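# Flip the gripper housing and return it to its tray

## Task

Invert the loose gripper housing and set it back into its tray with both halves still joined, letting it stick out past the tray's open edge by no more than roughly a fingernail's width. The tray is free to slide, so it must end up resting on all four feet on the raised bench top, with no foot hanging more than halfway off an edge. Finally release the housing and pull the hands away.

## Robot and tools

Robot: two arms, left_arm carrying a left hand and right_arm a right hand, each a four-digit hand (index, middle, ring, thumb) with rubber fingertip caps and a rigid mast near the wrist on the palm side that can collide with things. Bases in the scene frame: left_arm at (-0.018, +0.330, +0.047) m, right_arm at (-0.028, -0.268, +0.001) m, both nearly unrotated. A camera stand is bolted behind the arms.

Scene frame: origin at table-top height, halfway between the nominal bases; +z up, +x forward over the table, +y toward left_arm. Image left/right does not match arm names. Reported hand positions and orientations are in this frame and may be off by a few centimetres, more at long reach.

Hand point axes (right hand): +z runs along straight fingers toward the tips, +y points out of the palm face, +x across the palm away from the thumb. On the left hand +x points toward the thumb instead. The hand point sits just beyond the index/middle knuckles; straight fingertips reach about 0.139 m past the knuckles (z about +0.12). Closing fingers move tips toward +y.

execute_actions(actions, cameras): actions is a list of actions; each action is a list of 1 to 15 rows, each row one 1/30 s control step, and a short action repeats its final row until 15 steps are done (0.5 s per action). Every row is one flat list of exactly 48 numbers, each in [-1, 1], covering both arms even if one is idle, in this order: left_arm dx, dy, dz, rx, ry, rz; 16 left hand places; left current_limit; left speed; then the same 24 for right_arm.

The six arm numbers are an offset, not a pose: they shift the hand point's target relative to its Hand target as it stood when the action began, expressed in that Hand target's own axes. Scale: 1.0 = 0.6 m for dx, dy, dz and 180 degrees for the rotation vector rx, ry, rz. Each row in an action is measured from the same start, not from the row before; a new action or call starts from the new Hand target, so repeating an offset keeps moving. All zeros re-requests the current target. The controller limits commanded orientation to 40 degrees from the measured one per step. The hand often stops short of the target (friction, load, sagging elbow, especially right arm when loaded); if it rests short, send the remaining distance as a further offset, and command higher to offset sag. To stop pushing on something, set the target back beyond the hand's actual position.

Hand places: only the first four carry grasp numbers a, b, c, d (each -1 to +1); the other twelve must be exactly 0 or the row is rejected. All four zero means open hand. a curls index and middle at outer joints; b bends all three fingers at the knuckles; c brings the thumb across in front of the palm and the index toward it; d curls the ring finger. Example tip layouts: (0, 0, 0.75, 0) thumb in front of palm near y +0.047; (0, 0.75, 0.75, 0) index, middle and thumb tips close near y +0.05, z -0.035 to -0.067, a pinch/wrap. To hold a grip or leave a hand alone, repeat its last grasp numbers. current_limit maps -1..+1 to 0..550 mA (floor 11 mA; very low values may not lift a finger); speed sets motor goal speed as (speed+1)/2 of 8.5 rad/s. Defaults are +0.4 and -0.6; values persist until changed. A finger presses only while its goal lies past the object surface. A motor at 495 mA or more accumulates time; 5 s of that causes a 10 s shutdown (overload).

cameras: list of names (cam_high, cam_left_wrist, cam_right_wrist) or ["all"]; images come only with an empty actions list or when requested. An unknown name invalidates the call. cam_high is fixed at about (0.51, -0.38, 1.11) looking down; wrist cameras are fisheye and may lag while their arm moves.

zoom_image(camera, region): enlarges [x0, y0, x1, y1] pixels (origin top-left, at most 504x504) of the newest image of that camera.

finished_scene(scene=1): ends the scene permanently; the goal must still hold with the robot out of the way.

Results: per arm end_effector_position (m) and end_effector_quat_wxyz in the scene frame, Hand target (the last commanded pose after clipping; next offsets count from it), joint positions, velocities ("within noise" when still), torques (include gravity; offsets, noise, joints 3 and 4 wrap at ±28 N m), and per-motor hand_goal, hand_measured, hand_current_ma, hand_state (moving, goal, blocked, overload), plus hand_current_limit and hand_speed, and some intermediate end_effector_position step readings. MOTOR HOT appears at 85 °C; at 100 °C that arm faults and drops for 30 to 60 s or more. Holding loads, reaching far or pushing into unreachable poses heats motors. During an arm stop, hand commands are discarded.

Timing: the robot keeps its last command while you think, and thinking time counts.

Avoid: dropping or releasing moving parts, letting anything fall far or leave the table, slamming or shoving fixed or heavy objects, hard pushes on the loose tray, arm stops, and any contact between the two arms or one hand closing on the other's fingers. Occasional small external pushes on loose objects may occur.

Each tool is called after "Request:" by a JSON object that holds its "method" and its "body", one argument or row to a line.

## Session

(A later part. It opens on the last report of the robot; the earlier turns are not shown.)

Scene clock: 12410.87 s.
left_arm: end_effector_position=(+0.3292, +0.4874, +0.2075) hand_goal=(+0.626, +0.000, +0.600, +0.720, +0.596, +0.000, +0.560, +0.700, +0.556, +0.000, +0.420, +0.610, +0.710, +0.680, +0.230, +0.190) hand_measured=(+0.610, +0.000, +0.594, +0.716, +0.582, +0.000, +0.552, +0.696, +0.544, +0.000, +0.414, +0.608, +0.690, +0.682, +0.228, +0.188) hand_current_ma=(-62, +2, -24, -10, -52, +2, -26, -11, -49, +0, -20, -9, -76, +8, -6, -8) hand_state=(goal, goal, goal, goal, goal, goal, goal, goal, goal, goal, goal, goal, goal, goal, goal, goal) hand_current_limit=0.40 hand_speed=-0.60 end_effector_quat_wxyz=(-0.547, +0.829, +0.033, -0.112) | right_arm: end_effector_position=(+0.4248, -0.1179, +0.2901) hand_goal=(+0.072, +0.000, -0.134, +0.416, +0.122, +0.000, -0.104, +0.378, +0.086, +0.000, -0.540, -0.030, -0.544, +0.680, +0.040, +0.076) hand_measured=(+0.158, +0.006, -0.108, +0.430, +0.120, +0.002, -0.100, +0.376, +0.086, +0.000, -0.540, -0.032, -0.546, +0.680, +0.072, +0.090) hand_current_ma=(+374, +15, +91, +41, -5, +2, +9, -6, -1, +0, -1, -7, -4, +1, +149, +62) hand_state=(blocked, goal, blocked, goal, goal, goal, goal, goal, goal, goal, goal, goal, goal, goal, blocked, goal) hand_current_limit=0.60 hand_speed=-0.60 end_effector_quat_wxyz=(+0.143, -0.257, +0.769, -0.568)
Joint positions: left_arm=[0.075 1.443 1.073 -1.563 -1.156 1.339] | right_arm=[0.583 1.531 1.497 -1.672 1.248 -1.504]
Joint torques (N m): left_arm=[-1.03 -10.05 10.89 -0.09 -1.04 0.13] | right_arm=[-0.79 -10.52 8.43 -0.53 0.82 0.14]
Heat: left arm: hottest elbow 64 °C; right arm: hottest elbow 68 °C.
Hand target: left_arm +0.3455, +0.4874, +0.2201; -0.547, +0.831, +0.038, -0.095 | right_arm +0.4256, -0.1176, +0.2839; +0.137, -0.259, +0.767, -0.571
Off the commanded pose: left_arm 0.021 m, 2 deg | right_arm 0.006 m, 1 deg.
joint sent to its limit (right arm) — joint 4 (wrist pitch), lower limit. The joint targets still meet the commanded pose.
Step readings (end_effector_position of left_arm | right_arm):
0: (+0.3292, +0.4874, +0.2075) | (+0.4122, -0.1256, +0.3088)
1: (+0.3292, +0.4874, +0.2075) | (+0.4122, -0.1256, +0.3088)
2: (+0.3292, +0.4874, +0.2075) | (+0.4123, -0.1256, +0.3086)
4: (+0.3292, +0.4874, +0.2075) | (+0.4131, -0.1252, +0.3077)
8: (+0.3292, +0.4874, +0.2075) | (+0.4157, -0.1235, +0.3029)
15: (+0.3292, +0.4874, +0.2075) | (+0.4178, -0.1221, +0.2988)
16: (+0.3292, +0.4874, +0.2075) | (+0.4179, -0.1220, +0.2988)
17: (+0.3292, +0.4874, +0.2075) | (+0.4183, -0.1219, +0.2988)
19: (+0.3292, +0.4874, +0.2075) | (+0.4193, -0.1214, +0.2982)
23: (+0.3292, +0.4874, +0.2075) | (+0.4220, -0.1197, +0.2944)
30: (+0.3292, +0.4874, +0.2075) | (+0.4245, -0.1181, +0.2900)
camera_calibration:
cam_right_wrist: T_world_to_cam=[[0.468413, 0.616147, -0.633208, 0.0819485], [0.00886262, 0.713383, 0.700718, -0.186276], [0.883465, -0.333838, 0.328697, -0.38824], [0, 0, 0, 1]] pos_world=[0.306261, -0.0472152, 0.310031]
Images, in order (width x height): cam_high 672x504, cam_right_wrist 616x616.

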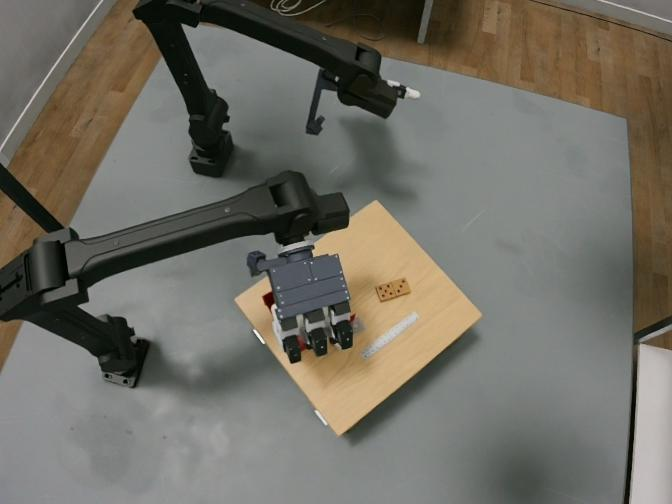

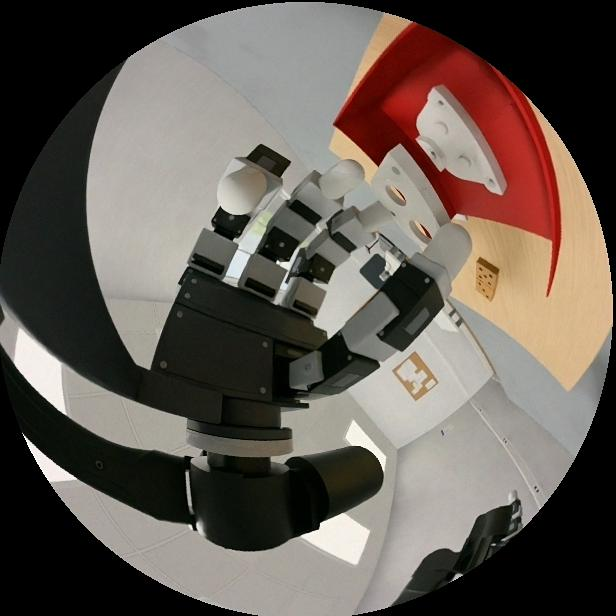

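Request:
{"method": "execute_actions", "body": {
  "actions": [
    [[0,0,0,0,0,0,0,0.1,0,0.1,0,0,0,0,0,0,0,0,0,0,0,0,0.4,-0.6,0.0179,0.0311,0.0089,0.0002,-0.0026,-0.0009,0.38,0.385,0.76,0.7,0,0,0,0,0,0,0,0,0,0,0,0,0.6,-0.6]],
    [[0,0,0,0,0,0,0,0.1,0,0.1,0,0,0,0,0,0,0,0,0,0,0,0,0.4,-0.6,-0.0020,0.0230,0.0075,0,0,0,0.38,0.385,0.76,0.7,0,0,0,0,0,0,0,0,0,0,0,0,0.6,-0.6]]
  ],
  "cameras": ["cam_right_wrist","cam_high"]
}}

Request:
{"method": "zoom_image", "body": {
  "camera": "cam_right_wrist",
  "region": [320, 80, 520, 280]
}}

Request:
{"method": "zoom_image", "body": {
  "camera": "cam_high",
  "region": [200, 190, 380, 370]
}}

Scene clock: 12426.60 s.
left_arm: end_effector_position=(+0.3292, +0.4874, +0.2075) hand_goal=(+0.626, +0.000, +0.600, +0.720, +0.596, +0.000, +0.560, +0.700, +0.556, +0.000, +0.420, +0.610, +0.710, +0.680, +0.230, +0.190) hand_measured=(+0.610, +0.000, +0.594, +0.716, +0.582, +0.000, +0.552, +0.696, +0.544, +0.000, +0.414, +0.608, +0.690, +0.682, +0.228, +0.188) hand_current_ma=(-62, +2, -24, -10, -52, +2, -26, -11, -49, +0, -20, -9, -76, +8, -6, -8) hand_state=(goal, goal, goal, goal, goal, goal, goal, goal, goal, goal, goal, goal, goal, goal, goal, goal) hand_current_limit=0.40 hand_speed=-0.60 end_effector_quat_wxyz=(-0.547, +0.829, +0.033, -0.112) | right_arm: end_effector_position=(+0.4168, -0.1246, +0.2496) hand_goal=(+0.072, +0.000, -0.134, +0.416, +0.122, +0.000, -0.104, +0.378, +0.086, +0.000, -0.540, -0.030, -0.544, +0.680, +0.040, +0.076) hand_measured=(+0.154, +0.000, -0.108, +0.430, +0.120, +0.002, -0.100, +0.376, +0.086, +0.000, -0.540, -0.032, -0.546, +0.680, +0.074, +0.092) hand_current_ma=(+359, -2, +91, +41, -5, +2, +9, -6, -1, +0, -1, -7, -3, +1, +158, +68) hand_state=(blocked, goal, blocked, goal, goal, goal, goal, goal, goal, goal, goal, goal, goal, goal, blocked, goal) hand_current_limit=0.60 hand_speed=-0.60 end_effector_quat_wxyz=(+0.134, -0.263, +0.764, -0.573)
Joint positions: left_arm=[0.075 1.443 1.073 -1.563 -1.156 1.339] | right_arm=[0.583 1.527 1.384 -1.589 1.254 -1.502]
Joint torques (N m): left_arm=[-2.14 -10.52 10.8 0.02 -1.05 0.12] | right_arm=[-0.85 -12.51 7.87 0.18 0.65 -0.01]
Heat: left arm: hottest elbow 64 °C; right arm: hottest elbow 65 °C.
Hand target: left_arm +0.3455, +0.4874, +0.2201; -0.547, +0.831, +0.038, -0.095 | right_arm +0.4149, -0.1239, +0.2509; +0.139, -0.263, +0.766, -0.570
Off the commanded pose: left_arm 0.021 m, 2 deg | right_arm 0.002 m, 1 deg.
Step readings (end_effector_position of left_arm | right_arm):
0: (+0.3292, +0.4874, +0.2075) | (+0.4249, -0.1179, +0.2901)
1: (+0.3292, +0.4874, +0.2075) | (+0.4247, -0.1181, +0.2897)
2: (+0.3292, +0.4874, +0.2075) | (+0.4241, -0.1188, +0.2879)
4: (+0.3292, +0.4874, +0.2075) | (+0.4216, -0.1208, +0.2804)
8: (+0.3292, +0.4874, +0.2075) | (+0.4152, -0.1253, +0.2623)
15: (+0.3292, +0.4874, +0.2075) | (+0.4159, -0.1248, +0.2592)
16: (+0.3292, +0.4874, +0.2075) | (+0.4160, -0.1247, +0.2591)
17: (+0.3292, +0.4874, +0.2075) | (+0.4162, -0.1246, +0.2585)
19: (+0.3292, +0.4874, +0.2075) | (+0.4162, -0.1245, +0.2560)
23: (+0.3292, +0.4874, +0.2075) | (+0.4157, -0.1253, +0.2499)
30: (+0.3292, +0.4874, +0.2075) | (+0.4168, -0.1246, +0.2496)
camera_calibration:
cam_right_wrist: T_world_to_cam=[[0.457473, 0.60381, -0.652788, 0.0721676], [0.0203314, 0.726815, 0.686532, -0.15267], [0.888991, -0.327342, 0.320222, -0.369369], [0, 0, 0, 1]] pos_world=[0.298455, -0.0535224, 0.270203]
Images, in order (width x height): cam_high 672x504, cam_right_wrist 616x616.

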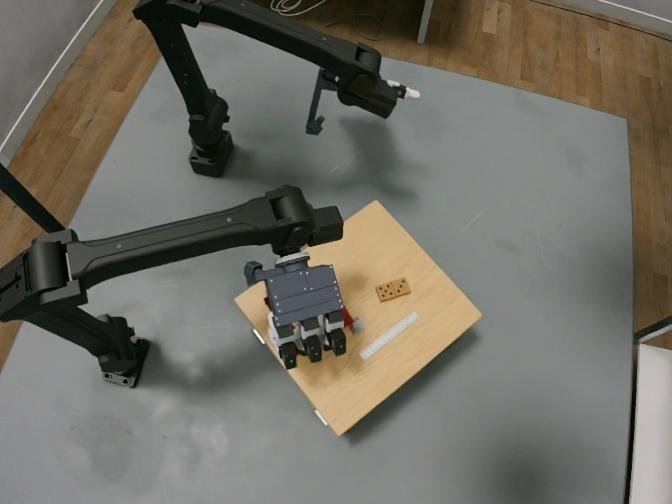

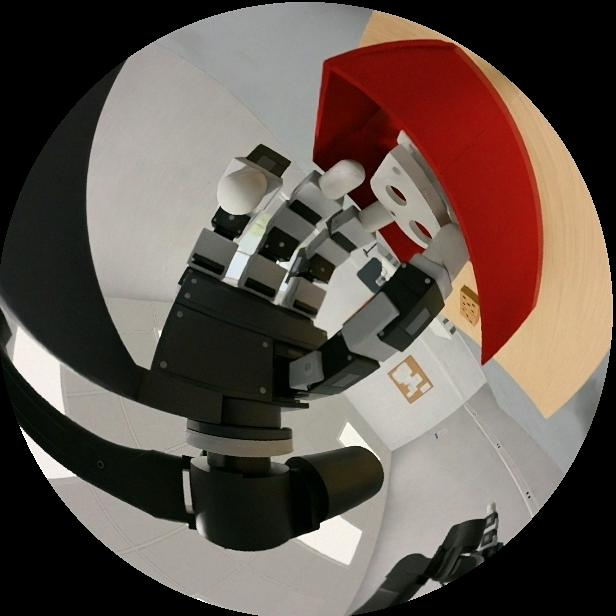

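Scaled by 2.520 from the camera's 616x616 image, which has a finer 880x880 frame.

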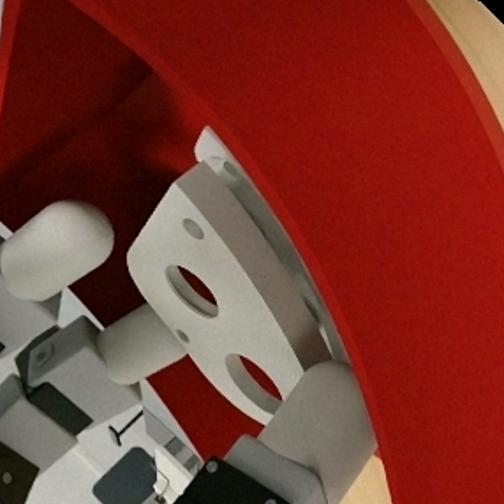

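Scaled by 2.800 from the camera's 672x504 image, which has a finer 960x720 frame.

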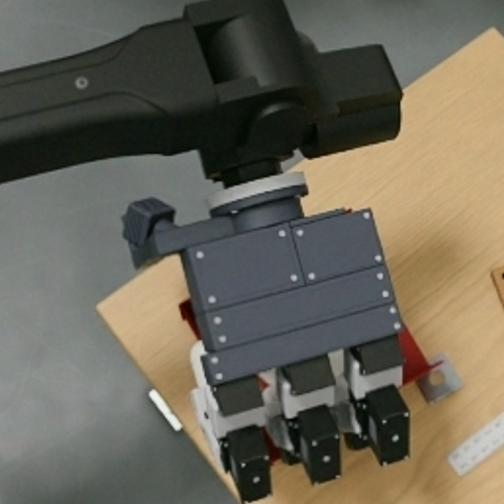

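Request:
{"method": "zoom_image", "body": {
  "camera": "cam_right_wrist",
  "region": [360, 110, 480, 230]
}}

Scaled by 4.200 from the camera's 616x616 image, which has a finer 880x880 frame.

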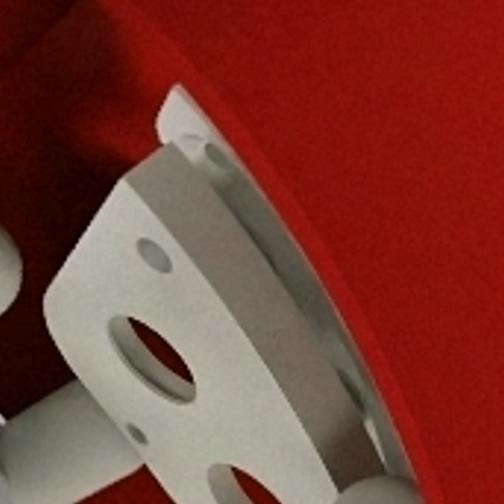

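Request:
{"method": "zoom_image", "body": {
  "camera": "cam_high",
  "region": [300, 270, 400, 370]
}}

Request:
{"method": "zoom_image", "body": {
  "camera": "cam_high",
  "region": [220, 270, 320, 370]
}}

Scaled by 5.040 from the camera's 672x504 image, which has a finer 960x720 frame.

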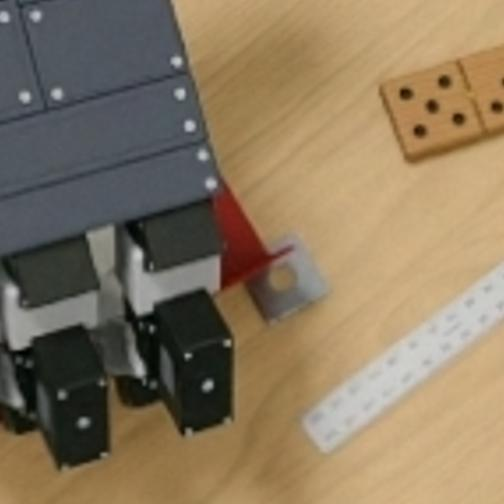

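Scaled by 5.040 from the camera's 672x504 image, which has a finer 960x720 frame.

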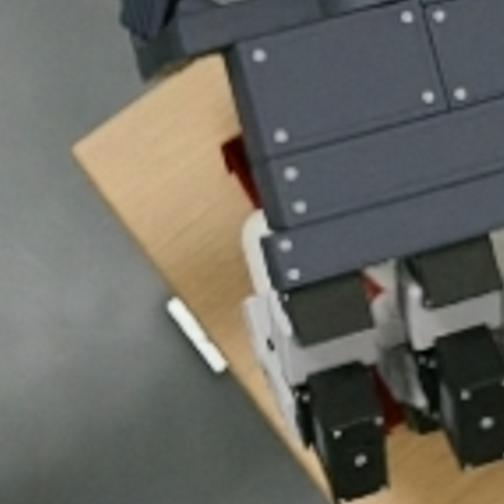

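Request:
{"method": "execute_actions", "body": {
  "actions": [
    [[0,0,0,0,0,0,0,0.1,0,0.1,0,0,0,0,0,0,0,0,0,0,0,0,0.4,-0.6,0.0028,-0.0316,-0.0103,0,0,0,0.38,0.385,0.76,0.7,0,0,0,0,0,0,0,0,0,0,0,0,0.6,-0.6]],
    [[0,0,0,0,0,0,0,0.1,0,0.1,0,0,0,0,0,0,0,0,0,0,0,0,0.4,-0.6,0.0028,-0.0316,-0.0103,0,0,0,0.38,0.385,0.76,0.7,0,0,0,0,0,0,0,0,0,0,0,0,0.6,-0.6]]
  ],
  "cameras": ["cam_right_wrist","cam_high"]
}}

Request:
{"method": "zoom_image", "body": {
  "camera": "cam_right_wrist",
  "region": [300, 30, 540, 270]
}}

Request:
{"method": "zoom_image", "body": {
  "camera": "cam_high",
  "region": [300, 270, 400, 370]
}}

Request:
{"method": "zoom_image", "body": {
  "camera": "cam_high",
  "region": [220, 270, 320, 370]
}}

Scene clock: 12496.80 s.
left_arm: end_effector_position=(+0.3292, +0.4874, +0.2075) hand_goal=(+0.626, +0.000, +0.600, +0.720, +0.596, +0.000, +0.560, +0.700, +0.556, +0.000, +0.420, +0.610, +0.710, +0.680, +0.230, +0.190) hand_measured=(+0.610, +0.000, +0.594, +0.716, +0.582, +0.000, +0.552, +0.696, +0.544, +0.000, +0.414, +0.608, +0.690, +0.682, +0.228, +0.188) hand_current_ma=(-62, +2, -24, -10, -52, +2, -26, -11, -49, +0, -20, -9, -76, +8, -6, -8) hand_state=(goal, goal, goal, goal, goal, goal, goal, goal, goal, goal, goal, goal, goal, goal, goal, goal) hand_current_limit=0.40 hand_speed=-0.60 end_effector_quat_wxyz=(-0.547, +0.829, +0.033, -0.112) | right_arm: end_effector_position=(+0.4083, -0.1297, +0.2662) hand_goal=(+0.072, +0.000, -0.134, +0.416, +0.122, +0.000, -0.104, +0.378, +0.086, +0.000, -0.540, -0.030, -0.544, +0.680, +0.040, +0.076) hand_measured=(+0.154, +0.004, -0.108, +0.430, +0.120, +0.002, -0.100, +0.376, +0.086, +0.000, -0.540, -0.032, -0.546, +0.680, +0.074, +0.092) hand_current_ma=(+356, +9, +92, +41, -5, +2, +9, -6, -1, +0, -1, -7, -3, +1, +160, +69) hand_state=(blocked, goal, blocked, goal, goal, goal, goal, goal, goal, goal, goal, goal, goal, goal, blocked, goal) hand_current_limit=0.60 hand_speed=-0.60 end_effector_quat_wxyz=(+0.119, -0.275, +0.760, -0.576)
Joint positions: left_arm=[0.075 1.443 1.073 -1.563 -1.156 1.339] | right_arm=[0.584 1.516 1.416 -1.667 1.251 -1.508]
Joint torques (N m): left_arm=[-1.61 -10.58 10.78 -0.03 -1.03 0.13] | right_arm=[-0.38 -12.4 12.38 -0.69 0.74 0]
Heat: left arm: hottest elbow 64 °C; right arm: hottest elbow 56 °C.
Hand target: left_arm +0.3455, +0.4874, +0.2201; -0.547, +0.831, +0.038, -0.095 | right_arm +0.4150, -0.1238, +0.2911; +0.140, -0.263, +0.766, -0.570
Off the commanded pose: left_arm 0.021 m, 2 deg | right_arm 0.026 m, 3 deg.
Step readings (end_effector_position of left_arm | right_arm):
0: (+0.3292, +0.4874, +0.2075) | (+0.4168, -0.1246, +0.2496)
1: (+0.3292, +0.4874, +0.2075) | (+0.4168, -0.1246, +0.2496)
2: (+0.3292, +0.4874, +0.2075) | (+0.4168, -0.1246, +0.2496)
4: (+0.3292, +0.4874, +0.2075) | (+0.4157, -0.1254, +0.2498)
8: (+0.3292, +0.4874, +0.2075) | (+0.4140, -0.1262, +0.2503)
15: (+0.3292, +0.4874, +0.2075) | (+0.4123, -0.1272, +0.2508)
16: (+0.3292, +0.4874, +0.2075) | (+0.4122, -0.1273, +0.2508)
17: (+0.3292, +0.4874, +0.2075) | (+0.4118, -0.1276, +0.2511)
19: (+0.3292, +0.4874, +0.2075) | (+0.4101, -0.1286, +0.2526)
23: (+0.3292, +0.4874, +0.2075) | (+0.4088, -0.1293, +0.2589)
30: (+0.3292, +0.4874, +0.2075) | (+0.4088, -0.1294, +0.2661)
camera_calibration:
cam_right_wrist: T_world_to_cam=[[0.433223, 0.590898, -0.680556, 0.105482], [0.0422026, 0.740966, 0.670215, -0.16298], [0.900298, -0.319074, 0.296066, -0.365943], [0, 0, 0, 1]] pos_world=[0.290639, -0.0583295, 0.289361]
Images, in order (width x height): cam_high 672x504, cam_right_wrist 616x616.

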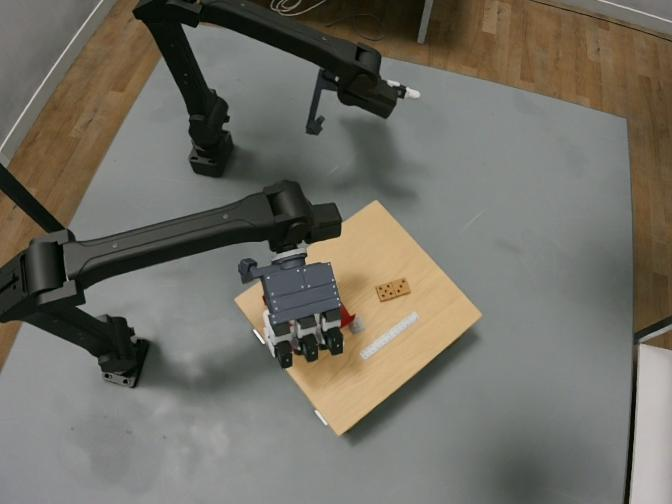

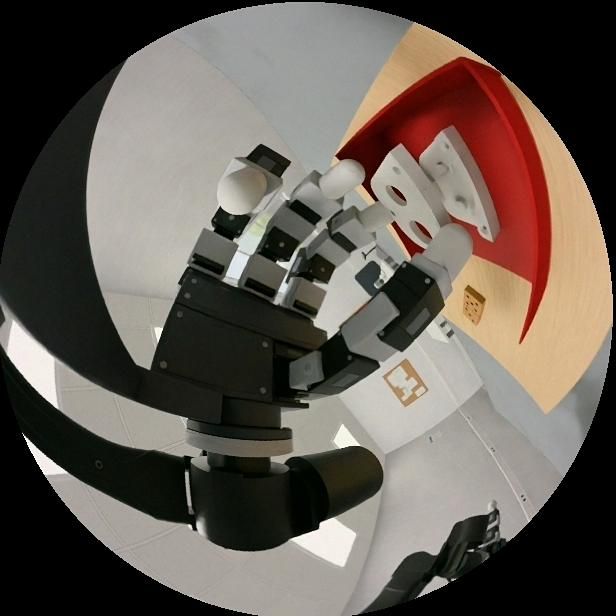

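Scaled by 2.100 from the camera's 616x616 image, which has a finer 880x880 frame.

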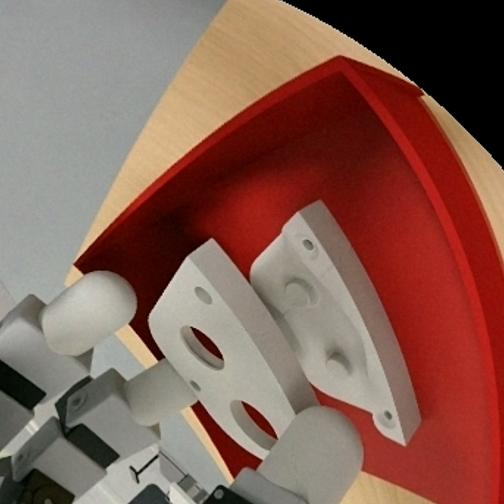

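Scaled by 5.040 from the camera's 672x504 image, which has a finer 960x720 frame.

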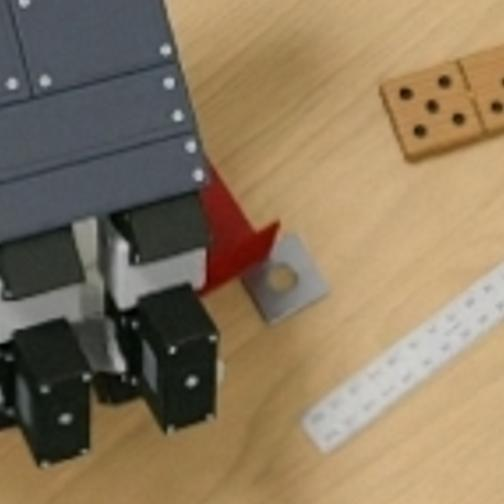

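Scaled by 5.040 from the camera's 672x504 image, which has a finer 960x720 frame.

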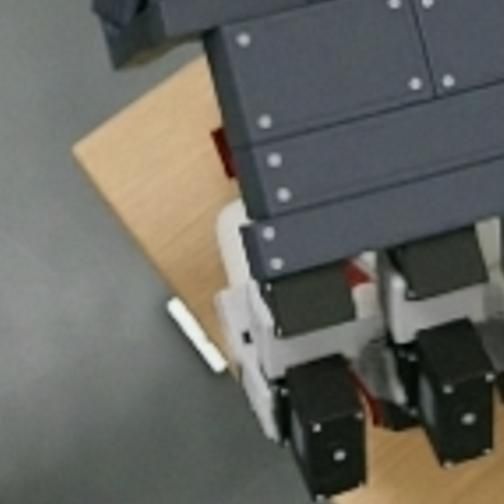

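Request:
{"method": "execute_actions", "body": {
  "actions": [
    [[0,0,0,0,0,0,0,0.1,0,0.1,0,0,0,0,0,0,0,0,0,0,0,0,0.4,-0.6,-0.0004,-0.0041,-0.0091,0.0296,0.0002,0.0074,0.38,0.385,0.76,0.7,0,0,0,0,0,0,0,0,0,0,0,0,0.6,-0.6]],
    [[0,0,0,0,0,0,0,0.1,0,0.1,0,0,0,0,0,0,0,0,0,0,0,0,0.4,-0.6,-0.0004,-0.0049,-0.0087,0.0296,0.0002,0.0074,0.38,0.385,0.76,0.7,0,0,0,0,0,0,0,0,0,0,0,0,0.6,-0.6]]
  ],
  "cameras": ["cam_right_wrist","cam_high"]
}}

Request:
{"method": "zoom_image", "body": {
  "camera": "cam_right_wrist",
  "region": [300, 30, 540, 270]
}}

Scene clock: 12544.77 s.
left_arm: end_effector_position=(+0.3292, +0.4874, +0.2075) hand_goal=(+0.626, +0.000, +0.600, +0.720, +0.596, +0.000, +0.560, +0.700, +0.556, +0.000, +0.420, +0.610, +0.710, +0.680, +0.230, +0.190) hand_measured=(+0.610, +0.000, +0.594, +0.716, +0.582, +0.000, +0.552, +0.696, +0.544, +0.000, +0.414, +0.608, +0.690, +0.682, +0.228, +0.188) hand_current_ma=(-62, +2, -24, -10, -52, +2, -26, -11, -49, +0, -20, -9, -76, +8, -6, -8) hand_state=(goal, goal, goal, goal, goal, goal, goal, goal, goal, goal, goal, goal, goal, goal, goal, goal) hand_current_limit=0.40 hand_speed=-0.60 end_effector_quat_wxyz=(-0.547, +0.829, +0.033, -0.112) | right_arm: end_effector_position=(+0.4149, -0.1151, +0.2917) hand_goal=(+0.072, +0.000, -0.134, +0.416, +0.122, +0.000, -0.104, +0.378, +0.086, +0.000, -0.540, -0.030, -0.544, +0.680, +0.040, +0.076) hand_measured=(+0.154, +0.004, -0.106, +0.430, +0.120, +0.002, -0.100, +0.376, +0.084, +0.000, -0.540, -0.032, -0.546, +0.680, +0.074, +0.092) hand_current_ma=(+355, +9, +93, +42, -7, +2, +8, -6, -2, +0, -1, -7, -3, +1, +160, +69) hand_state=(blocked, goal, blocked, goal, goal, goal, goal, goal, goal, goal, goal, goal, goal, goal, blocked, goal) hand_current_limit=0.60 hand_speed=-0.60 end_effector_quat_wxyz=(+0.191, -0.259, +0.716, -0.620)
Joint positions: left_arm=[0.075 1.443 1.073 -1.563 -1.156 1.339] | right_arm=[0.646 1.497 1.398 -1.671 1.409 -1.418]
Joint torques (N m): left_arm=[-1.67 -10.46 10.93 0.01 -1.04 0.12] | right_arm=[-0.38 -12.51 8.27 -0.61 0.89 0.15]
Heat: left arm: hottest elbow 65 °C; right arm: hottest elbow 57 °C.
Hand target: left_arm +0.3455, +0.4874, +0.2201; -0.547, +0.831, +0.038, -0.095 | right_arm +0.4109, -0.1159, +0.2991; +0.176, -0.230, +0.716, -0.636
Off the commanded pose: left_arm 0.021 m, 2 deg | right_arm 0.008 m, 4 deg.
joint sent to its limit (right arm) — joint 4 (wrist pitch), lower limit. The joint targets are off in orientation, not in position.
Step readings (end_effector_position of left_arm | right_arm):
0: (+0.3292, +0.4874, +0.2075) | (+0.4083, -0.1297, +0.2662)
1: (+0.3292, +0.4874, +0.2075) | (+0.4086, -0.1299, +0.2665)
2: (+0.3292, +0.4874, +0.2075) | (+0.4096, -0.1306, +0.2682)
4: (+0.3292, +0.4874, +0.2075) | (+0.4122, -0.1306, +0.2729)
8: (+0.3292, +0.4874, +0.2075) | (+0.4129, -0.1249, +0.2786)
15: (+0.3292, +0.4874, +0.2075) | (+0.4132, -0.1214, +0.2804)
16: (+0.3292, +0.4874, +0.2075) | (+0.4137, -0.1216, +0.2809)
17: (+0.3292, +0.4874, +0.2075) | (+0.4148, -0.1218, +0.2831)
19: (+0.3292, +0.4874, +0.2075) | (+0.4173, -0.1220, +0.2878)
23: (+0.3292, +0.4874, +0.2075) | (+0.4156, -0.1182, +0.2913)
30: (+0.3292, +0.4874, +0.2075) | (+0.4147, -0.1152, +0.2917)
camera_calibration:
cam_right_wrist: T_world_to_cam=[[0.499883, 0.574421, -0.648196, 0.0724531], [-0.117681, 0.786521, 0.606248, -0.100966], [0.858061, -0.226773, 0.460767, -0.394668], [0, 0, 0, 1]] pos_world=[0.290549, -0.0517065, 0.290024]
Images, in order (width x height): cam_high 672x504, cam_right_wrist 616x616.

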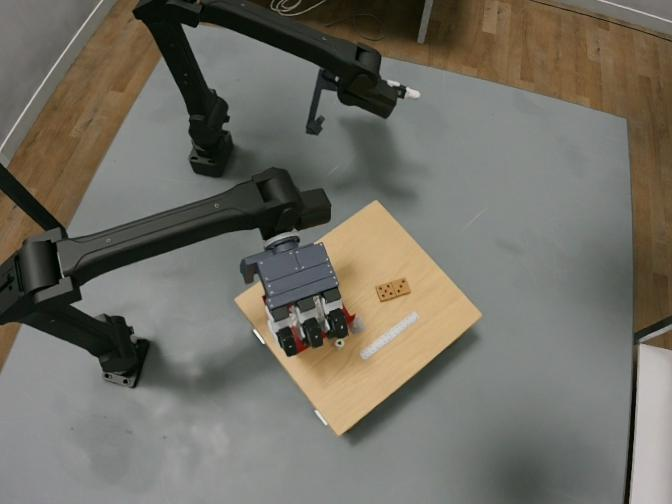

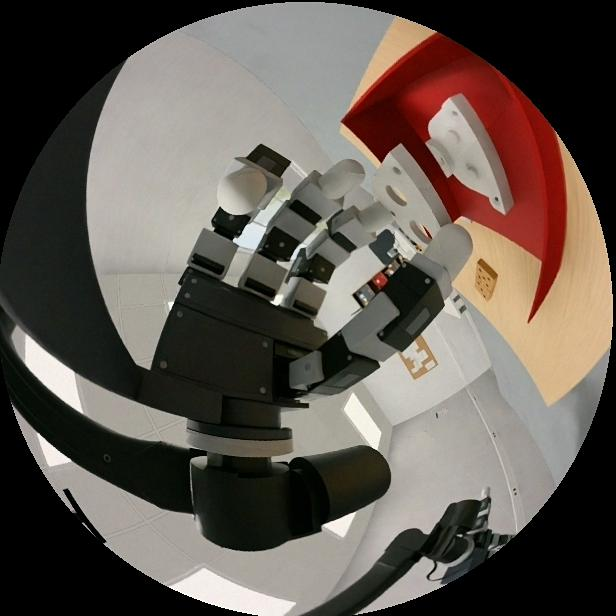

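Scaled by 2.100 from the camera's 616x616 image, which has a finer 880x880 frame.

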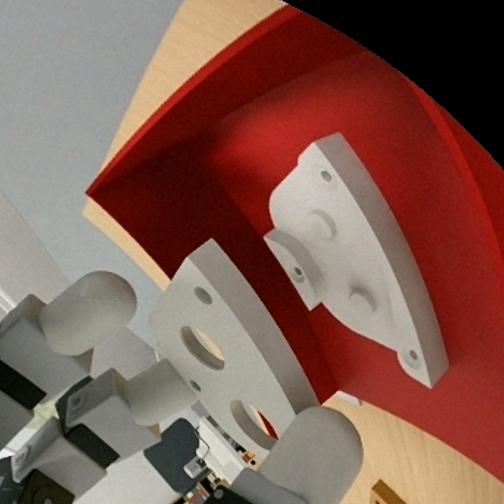

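Request:
{"method": "execute_actions", "body": {
  "actions": [
    [[0,0,0,0,0,0,0,0.1,0,0.1,0,0,0,0,0,0,0,0,0,0,0,0,0.4,-0.6,0.0020,0.0223,0.0036,0,0,0,0.38,0.385,0.76,0.7,0,0,0,0,0,0,0,0,0,0,0,0,0.6,-0.6]],
    [[0,0,0,0,0,0,0,0.1,0,0.1,0,0,0,0,0,0,0,0,0,0,0,0,0.4,-0.6,0.0020,0.0223,0.0036,0,0,0,0.38,0.385,0.76,0.7,0,0,0,0,0,0,0,0,0,0,0,0,0.6,-0.6]]
  ],
  "cameras": ["cam_right_wrist","cam_high"]
}}

Request:
{"method": "zoom_image", "body": {
  "camera": "cam_right_wrist",
  "region": [300, 30, 540, 270]
}}

Request:
{"method": "zoom_image", "body": {
  "camera": "cam_high",
  "region": [250, 270, 370, 370]
}}

Scene clock: 12564.43 s.
left_arm: end_effector_position=(+0.3292, +0.4874, +0.2075) hand_goal=(+0.626, +0.000, +0.600, +0.720, +0.596, +0.000, +0.560, +0.700, +0.556, +0.000, +0.420, +0.610, +0.710, +0.680, +0.230, +0.190) hand_measured=(+0.610, +0.000, +0.594, +0.716, +0.582, +0.000, +0.552, +0.696, +0.544, +0.000, +0.414, +0.608, +0.690, +0.682, +0.228, +0.188) hand_current_ma=(-62, +2, -24, -10, -52, +2, -26, -11, -49, +0, -20, -9, -76, +8, -6, -8) hand_state=(goal, goal, goal, goal, goal, goal, goal, goal, goal, goal, goal, goal, goal, goal, goal, goal) hand_current_limit=0.40 hand_speed=-0.60 end_effector_quat_wxyz=(-0.547, +0.829, +0.033, -0.112) | right_arm: end_effector_position=(+0.4100, -0.1198, +0.2725) hand_goal=(+0.072, +0.000, -0.134, +0.416, +0.122, +0.000, -0.104, +0.378, +0.086, +0.000, -0.540, -0.030, -0.544, +0.680, +0.040, +0.076) hand_measured=(+0.154, +0.004, -0.106, +0.430, +0.120, +0.002, -0.100, +0.376, +0.084, +0.000, -0.540, -0.032, -0.546, +0.680, +0.074, +0.092) hand_current_ma=(+355, +9, +93, +42, -7, +2, +8, -6, -2, +0, -1, -7, -3, +1, +160, +69) hand_state=(blocked, goal, blocked, goal, goal, goal, goal, goal, goal, goal, goal, goal, goal, goal, blocked, goal) hand_current_limit=0.60 hand_speed=-0.60 end_effector_quat_wxyz=(+0.194, -0.250, +0.718, -0.621)
Joint positions: left_arm=[0.075 1.443 1.073 -1.563 -1.156 1.339] | right_arm=[0.646 1.497 1.343 -1.671 1.41 -1.346]
Joint torques (N m): left_arm=[-1.79 -10.4 10.97 -0.12 -1.01 0.11] | right_arm=[-0.56 -10.87 8.36 -0.72 0.79 0.18]
Heat: left arm: hottest elbow 65 °C; right arm: hottest elbow 56 °C.
Hand target: left_arm +0.3455, +0.4874, +0.2201; -0.547, +0.831, +0.038, -0.095 | right_arm +0.4084, -0.1185, +0.2721; +0.176, -0.230, +0.716, -0.636
Off the commanded pose: left_arm 0.021 m, 2 deg | right_arm 0.002 m, 3 deg.
joint sent to its limit (right arm) — joint 4 (wrist pitch), lower limit. The joint targets are off in orientation, not in position.
Step readings (end_effector_position of left_arm | right_arm):
0: (+0.3292, +0.4874, +0.2075) | (+0.4150, -0.1150, +0.2917)
1: (+0.3292, +0.4874, +0.2075) | (+0.4149, -0.1151, +0.2916)
2: (+0.3292, +0.4874, +0.2075) | (+0.4148, -0.1153, +0.2910)
4: (+0.3292, +0.4874, +0.2075) | (+0.4140, -0.1160, +0.2885)
8: (+0.3292, +0.4874, +0.2075) | (+0.4119, -0.1179, +0.2824)
15: (+0.3292, +0.4874, +0.2075) | (+0.4121, -0.1177, +0.2817)
16: (+0.3292, +0.4874, +0.2075) | (+0.4122, -0.1176, +0.2818)
17: (+0.3292, +0.4874, +0.2075) | (+0.4122, -0.1177, +0.2812)
19: (+0.3292, +0.4874, +0.2075) | (+0.4116, -0.1183, +0.2790)
23: (+0.3292, +0.4874, +0.2075) | (+0.4095, -0.1200, +0.2732)
30: (+0.3292, +0.4874, +0.2075) | (+0.4098, -0.1199, +0.2725)
camera_calibration:
cam_right_wrist: T_world_to_cam=[[0.515435, 0.573213, -0.636988, 0.0555626], [-0.117784, 0.783673, 0.609904, -0.0874921], [0.848796, -0.239339, 0.471448, -0.383257], [0, 0, 0, 1]] pos_world=[0.286363, -0.0550123, 0.26944]
Images, in order (width x height): cam_high 672x504, cam_right_wrist 616x616.

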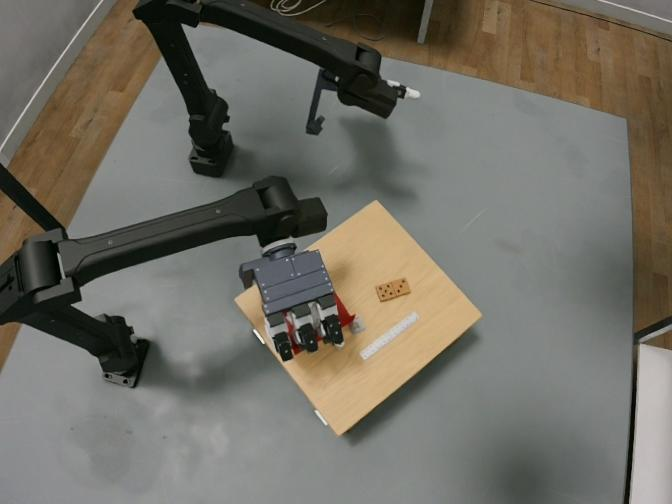

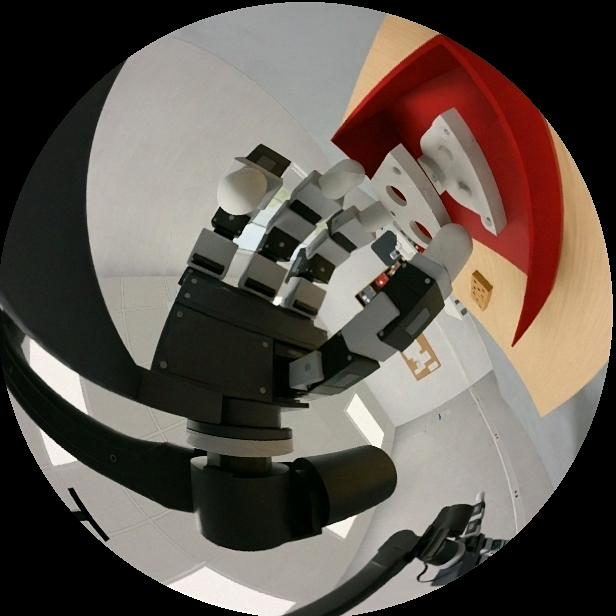

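Scaled by 2.100 from the camera's 616x616 image, which has a finer 880x880 frame.

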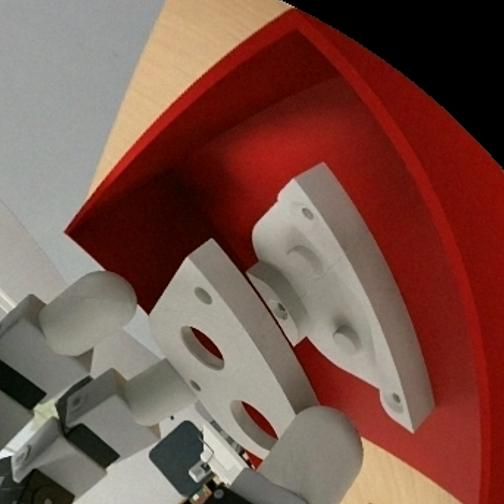

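Scaled by 4.200 from the camera's 672x504 image, which has a finer 960x720 frame.

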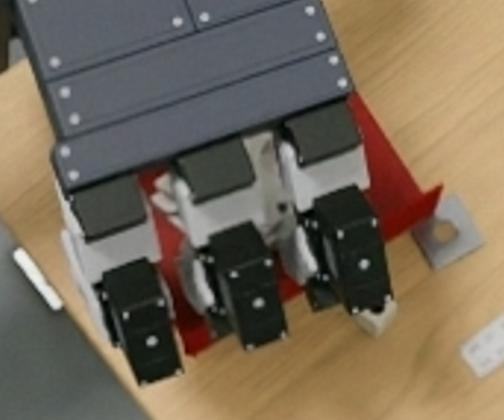

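Request:
{"method": "execute_actions", "body": {
  "actions": [
    [[0,0,0,0,0,0,0,0.1,0,0.1,0,0,0,0,0,0,0,0,0,0,0,0,0.4,-0.6,0.0020,0.0223,0.0036,0,0,0,0.38,0.385,0.76,0.7,0,0,0,0,0,0,0,0,0,0,0,0,0.6,-0.6]]
  ],
  "cameras": ["cam_right_wrist","cam_high"]
}}

Request:
{"method": "zoom_image", "body": {
  "camera": "cam_right_wrist",
  "region": [300, 30, 540, 270]
}}

Request:
{"method": "zoom_image", "body": {
  "camera": "cam_high",
  "region": [250, 270, 370, 370]
}}

Scene clock: 12580.23 s.
left_arm: end_effector_position=(+0.3292, +0.4874, +0.2075) hand_goal=(+0.626, +0.000, +0.600, +0.720, +0.596, +0.000, +0.560, +0.700, +0.556, +0.000, +0.420, +0.610, +0.710, +0.680, +0.230, +0.190) hand_measured=(+0.610, +0.000, +0.594, +0.716, +0.582, +0.000, +0.552, +0.696, +0.544, +0.000, +0.414, +0.608, +0.690, +0.682, +0.228, +0.188) hand_current_ma=(-62, +2, -24, -10, -52, +2, -26, -11, -49, +0, -20, -9, -76, +8, -6, -8) hand_state=(goal, goal, goal, goal, goal, goal, goal, goal, goal, goal, goal, goal, goal, goal, goal, goal) hand_current_limit=0.40 hand_speed=-0.60 end_effector_quat_wxyz=(-0.547, +0.829, +0.033, -0.112) | right_arm: end_effector_position=(+0.4075, -0.1220, +0.2637) hand_goal=(+0.072, +0.000, -0.134, +0.416, +0.122, +0.000, -0.104, +0.378, +0.086, +0.000, -0.540, -0.030, -0.544, +0.680, +0.040, +0.076) hand_measured=(+0.154, +0.004, -0.106, +0.430, +0.120, +0.002, -0.100, +0.376, +0.084, +0.000, -0.540, -0.032, -0.546, +0.680, +0.074, +0.092) hand_current_ma=(+355, +8, +93, +42, -7, +2, +8, -6, -2, +0, -1, -7, -3, +1, +160, +69) hand_state=(blocked, goal, blocked, goal, goal, goal, goal, goal, goal, goal, goal, goal, goal, goal, blocked, goal) hand_current_limit=0.60 hand_speed=-0.60 end_effector_quat_wxyz=(+0.195, -0.245, +0.719, -0.620)
Joint positions: left_arm=[0.075 1.443 1.073 -1.563 -1.156 1.339] | right_arm=[0.646 1.497 1.317 -1.671 1.41 -1.31]
Joint torques (N m): left_arm=[-1.03 -10.52 10.86 -0.06 -1.02 0.14] | right_arm=[-0.73 -9.76 8.29 -0.76 0.75 0.18]
Heat: left arm: hottest elbow 65 °C; right arm: hottest elbow 55 °C.
Hand target: left_arm +0.3455, +0.4874, +0.2201; -0.547, +0.831, +0.038, -0.095 | right_arm +0.4072, -0.1198, +0.2587; +0.176, -0.230, +0.716, -0.636
Off the commanded pose: left_arm 0.021 m, 2 deg | right_arm 0.006 m, 3 deg.
joint sent to its limit (right arm) — joint 4 (wrist pitch), lower limit. The joint targets are off in orientation, not in position.
Step readings (end_effector_position of left_arm | right_arm):
0: (+0.3292, +0.4874, +0.2075) | (+0.4100, -0.1198, +0.2725)
1: (+0.3292, +0.4874, +0.2075) | (+0.4100, -0.1197, +0.2725)
2: (+0.3292, +0.4874, +0.2075) | (+0.4099, -0.1198, +0.2720)
4: (+0.3292, +0.4874, +0.2075) | (+0.4093, -0.1204, +0.2699)
8: (+0.3292, +0.4874, +0.2075) | (+0.4071, -0.1222, +0.2643)
15: (+0.3292, +0.4874, +0.2075) | (+0.4074, -0.1221, +0.2637)
camera_calibration:
cam_right_wrist: T_world_to_cam=[[0.52376, 0.573478, -0.629919, 0.0472159], [-0.118284, 0.781254, 0.612903, -0.0815355], [0.843614, -0.246505, 0.477023, -0.377832], [0, 0, 0, 1]] pos_world=[0.28437, -0.0565148, 0.25995]
Images, in order (width x height): cam_high 672x504, cam_right_wrist 616x616.

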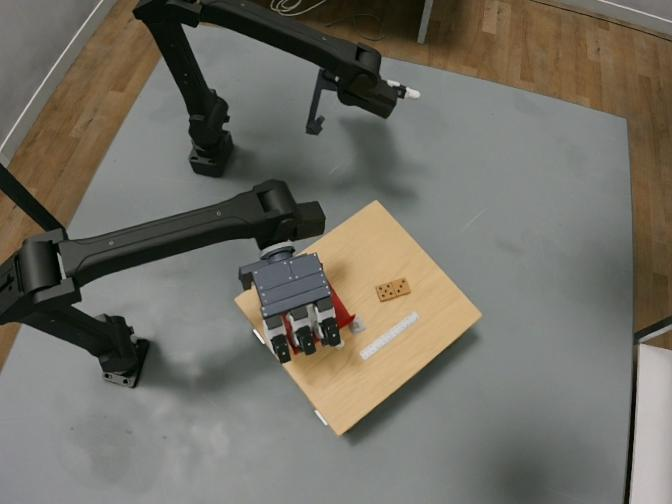

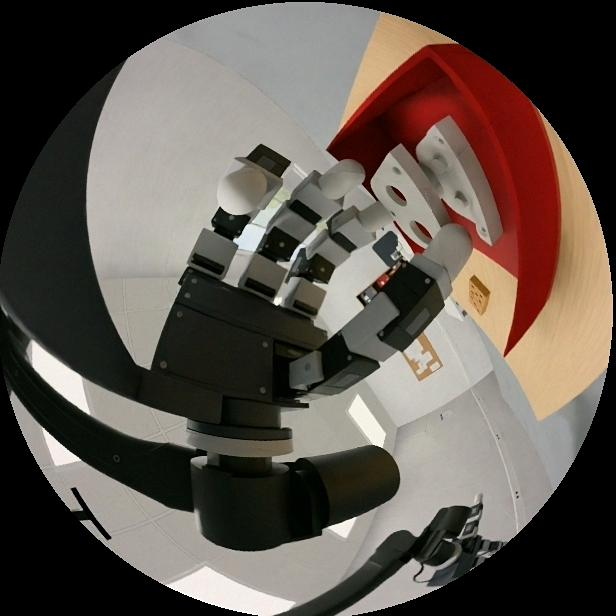

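Scaled by 2.100 from the camera's 616x616 image, which has a finer 880x880 frame.

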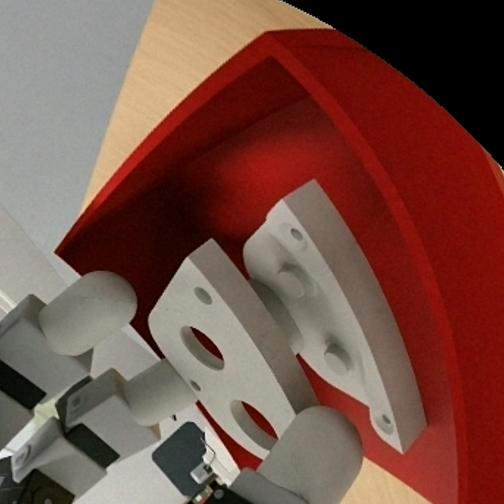

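Scaled by 4.200 from the camera's 672x504 image, which has a finer 960x720 frame.

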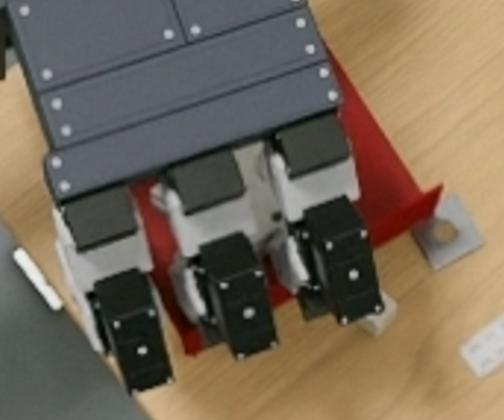

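Request:
{"method": "execute_actions", "body": {
  "actions": [
    [[0,0,0,0,0,0,0,0.1,0,0.1,0,0,0,0,0,0,0,0,0,0,0,0,0.4,-0.6,-0.0044,0.0188,-0.0032,-0.0005,0.0110,0.0014,0.38,0.385,0.76,0.7,0,0,0,0,0,0,0,0,0,0,0,0,0.6,-0.6]]
  ],
  "cameras": ["cam_right_wrist","cam_high"]
}}

Request:
{"method": "zoom_image", "body": {
  "camera": "cam_right_wrist",
  "region": [300, 30, 540, 270]
}}

Request:
{"method": "zoom_image", "body": {
  "camera": "cam_high",
  "region": [250, 270, 370, 370]
}}

Scene clock: 12619.57 s.
left_arm: end_effector_position=(+0.3292, +0.4874, +0.2075) hand_goal=(+0.626, +0.000, +0.600, +0.720, +0.596, +0.000, +0.560, +0.700, +0.556, +0.000, +0.420, +0.610, +0.710, +0.680, +0.230, +0.190) hand_measured=(+0.610, +0.000, +0.594, +0.716, +0.582, +0.000, +0.552, +0.696, +0.544, +0.000, +0.414, +0.608, +0.690, +0.682, +0.228, +0.188) hand_current_ma=(-62, +2, -24, -10, -52, +2, -26, -11, -49, +0, -20, -9, -76, +8, -6, -8) hand_state=(goal, goal, goal, goal, goal, goal, goal, goal, goal, goal, goal, goal, goal, goal, goal, goal) hand_current_limit=0.40 hand_speed=-0.60 end_effector_quat_wxyz=(-0.547, +0.829, +0.033, -0.112) | right_arm: end_effector_position=(+0.4077, -0.1189, +0.2557) hand_goal=(+0.072, +0.000, -0.134, +0.416, +0.122, +0.000, -0.104, +0.378, +0.086, +0.000, -0.540, -0.030, -0.544, +0.680, +0.040, +0.076) hand_measured=(+0.154, +0.000, -0.106, +0.430, +0.120, +0.002, -0.100, +0.376, +0.084, +0.000, -0.540, -0.032, -0.546, +0.680, +0.074, +0.092) hand_current_ma=(+355, +0, +93, +42, -7, +2, +8, -6, -2, +0, -1, -7, -3, +1, +160, +69) hand_state=(blocked, goal, blocked, goal, goal, goal, goal, goal, goal, goal, goal, goal, goal, goal, blocked, goal) hand_current_limit=0.60 hand_speed=-0.60 end_effector_quat_wxyz=(+0.195, -0.240, +0.726, -0.614)
Joint positions: left_arm=[0.075 1.443 1.073 -1.563 -1.156 1.339] | right_arm=[0.648 1.508 1.313 -1.671 1.393 -1.283]
Joint torques (N m): left_arm=[-1.67 -9.64 10.81 -0.21 -1.02 0.13] | right_arm=[-0.32 -9.52 8.01 -0.81 0.72 0.18]
Heat: left arm: hottest elbow 65 °C; right arm: hottest elbow 56 °C.
Hand target: left_arm +0.3455, +0.4874, +0.2201; -0.547, +0.831, +0.038, -0.095 | right_arm +0.4072, -0.1158, +0.2475; +0.165, -0.218, +0.720, -0.639
Off the commanded pose: left_arm 0.021 m, 2 deg | right_arm 0.009 m, 5 deg.
joint sent to its limit (right arm) — joint 4 (wrist pitch), lower limit. The joint targets are off in orientation, not in position.
Step readings (end_effector_position of left_arm | right_arm):
0: (+0.3292, +0.4874, +0.2075) | (+0.4076, -0.1220, +0.2637)
1: (+0.3292, +0.4874, +0.2075) | (+0.4076, -0.1219, +0.2637)
2: (+0.3292, +0.4874, +0.2075) | (+0.4074, -0.1217, +0.2633)
4: (+0.3292, +0.4874, +0.2075) | (+0.4073, -0.1210, +0.2620)
8: (+0.3292, +0.4874, +0.2075) | (+0.4079, -0.1200, +0.2589)
15: (+0.3292, +0.4874, +0.2075) | (+0.4077, -0.1189, +0.2557)
camera_calibration:
cam_right_wrist: T_world_to_cam=[[0.527954, 0.581484, -0.618984, 0.0367291], [-0.112606, 0.770334, 0.627618, -0.0864248], [0.841775, -0.261652, 0.47218, -0.373139], [0, 0, 0, 1]] pos_world=[0.284976, -0.052414, 0.253165]
Images, in order (width x height): cam_high 672x504, cam_right_wrist 616x616.

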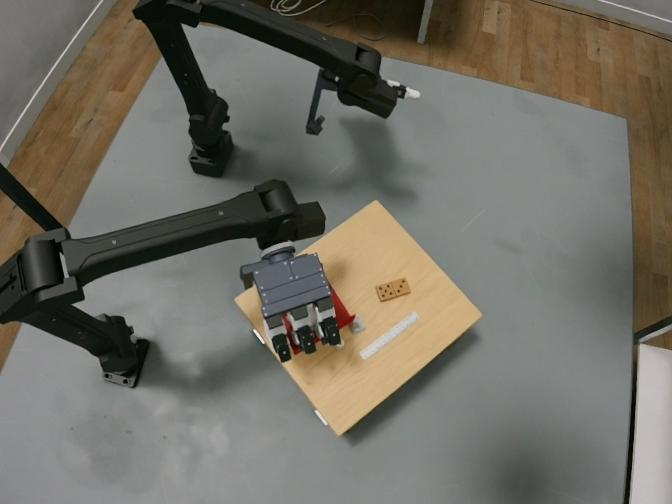

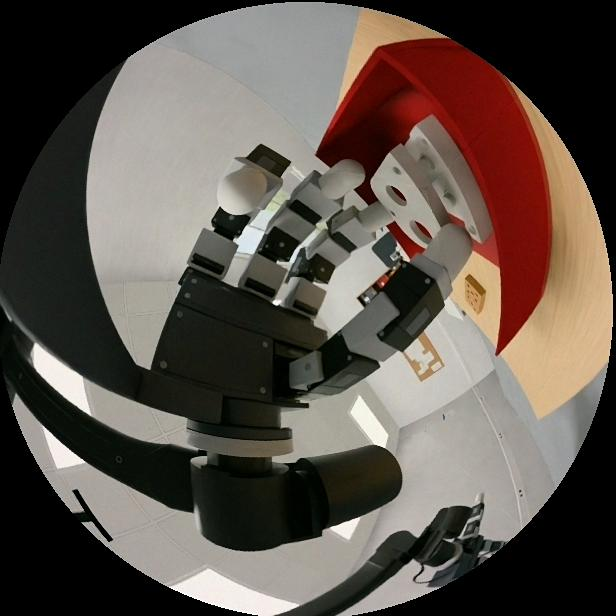

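Scaled by 2.100 from the camera's 616x616 image, which has a finer 880x880 frame.

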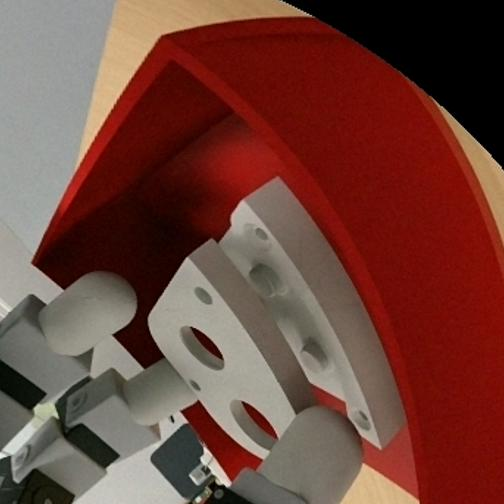

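Scaled by 4.200 from the camera's 672x504 image, which has a finer 960x720 frame.

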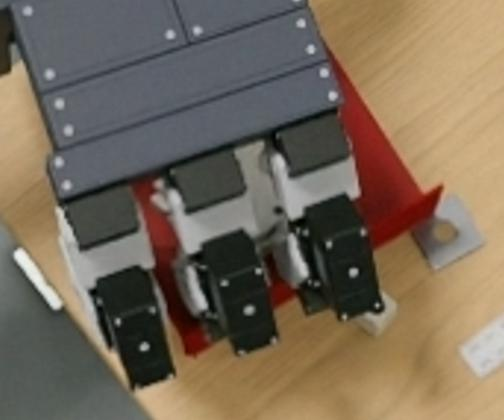

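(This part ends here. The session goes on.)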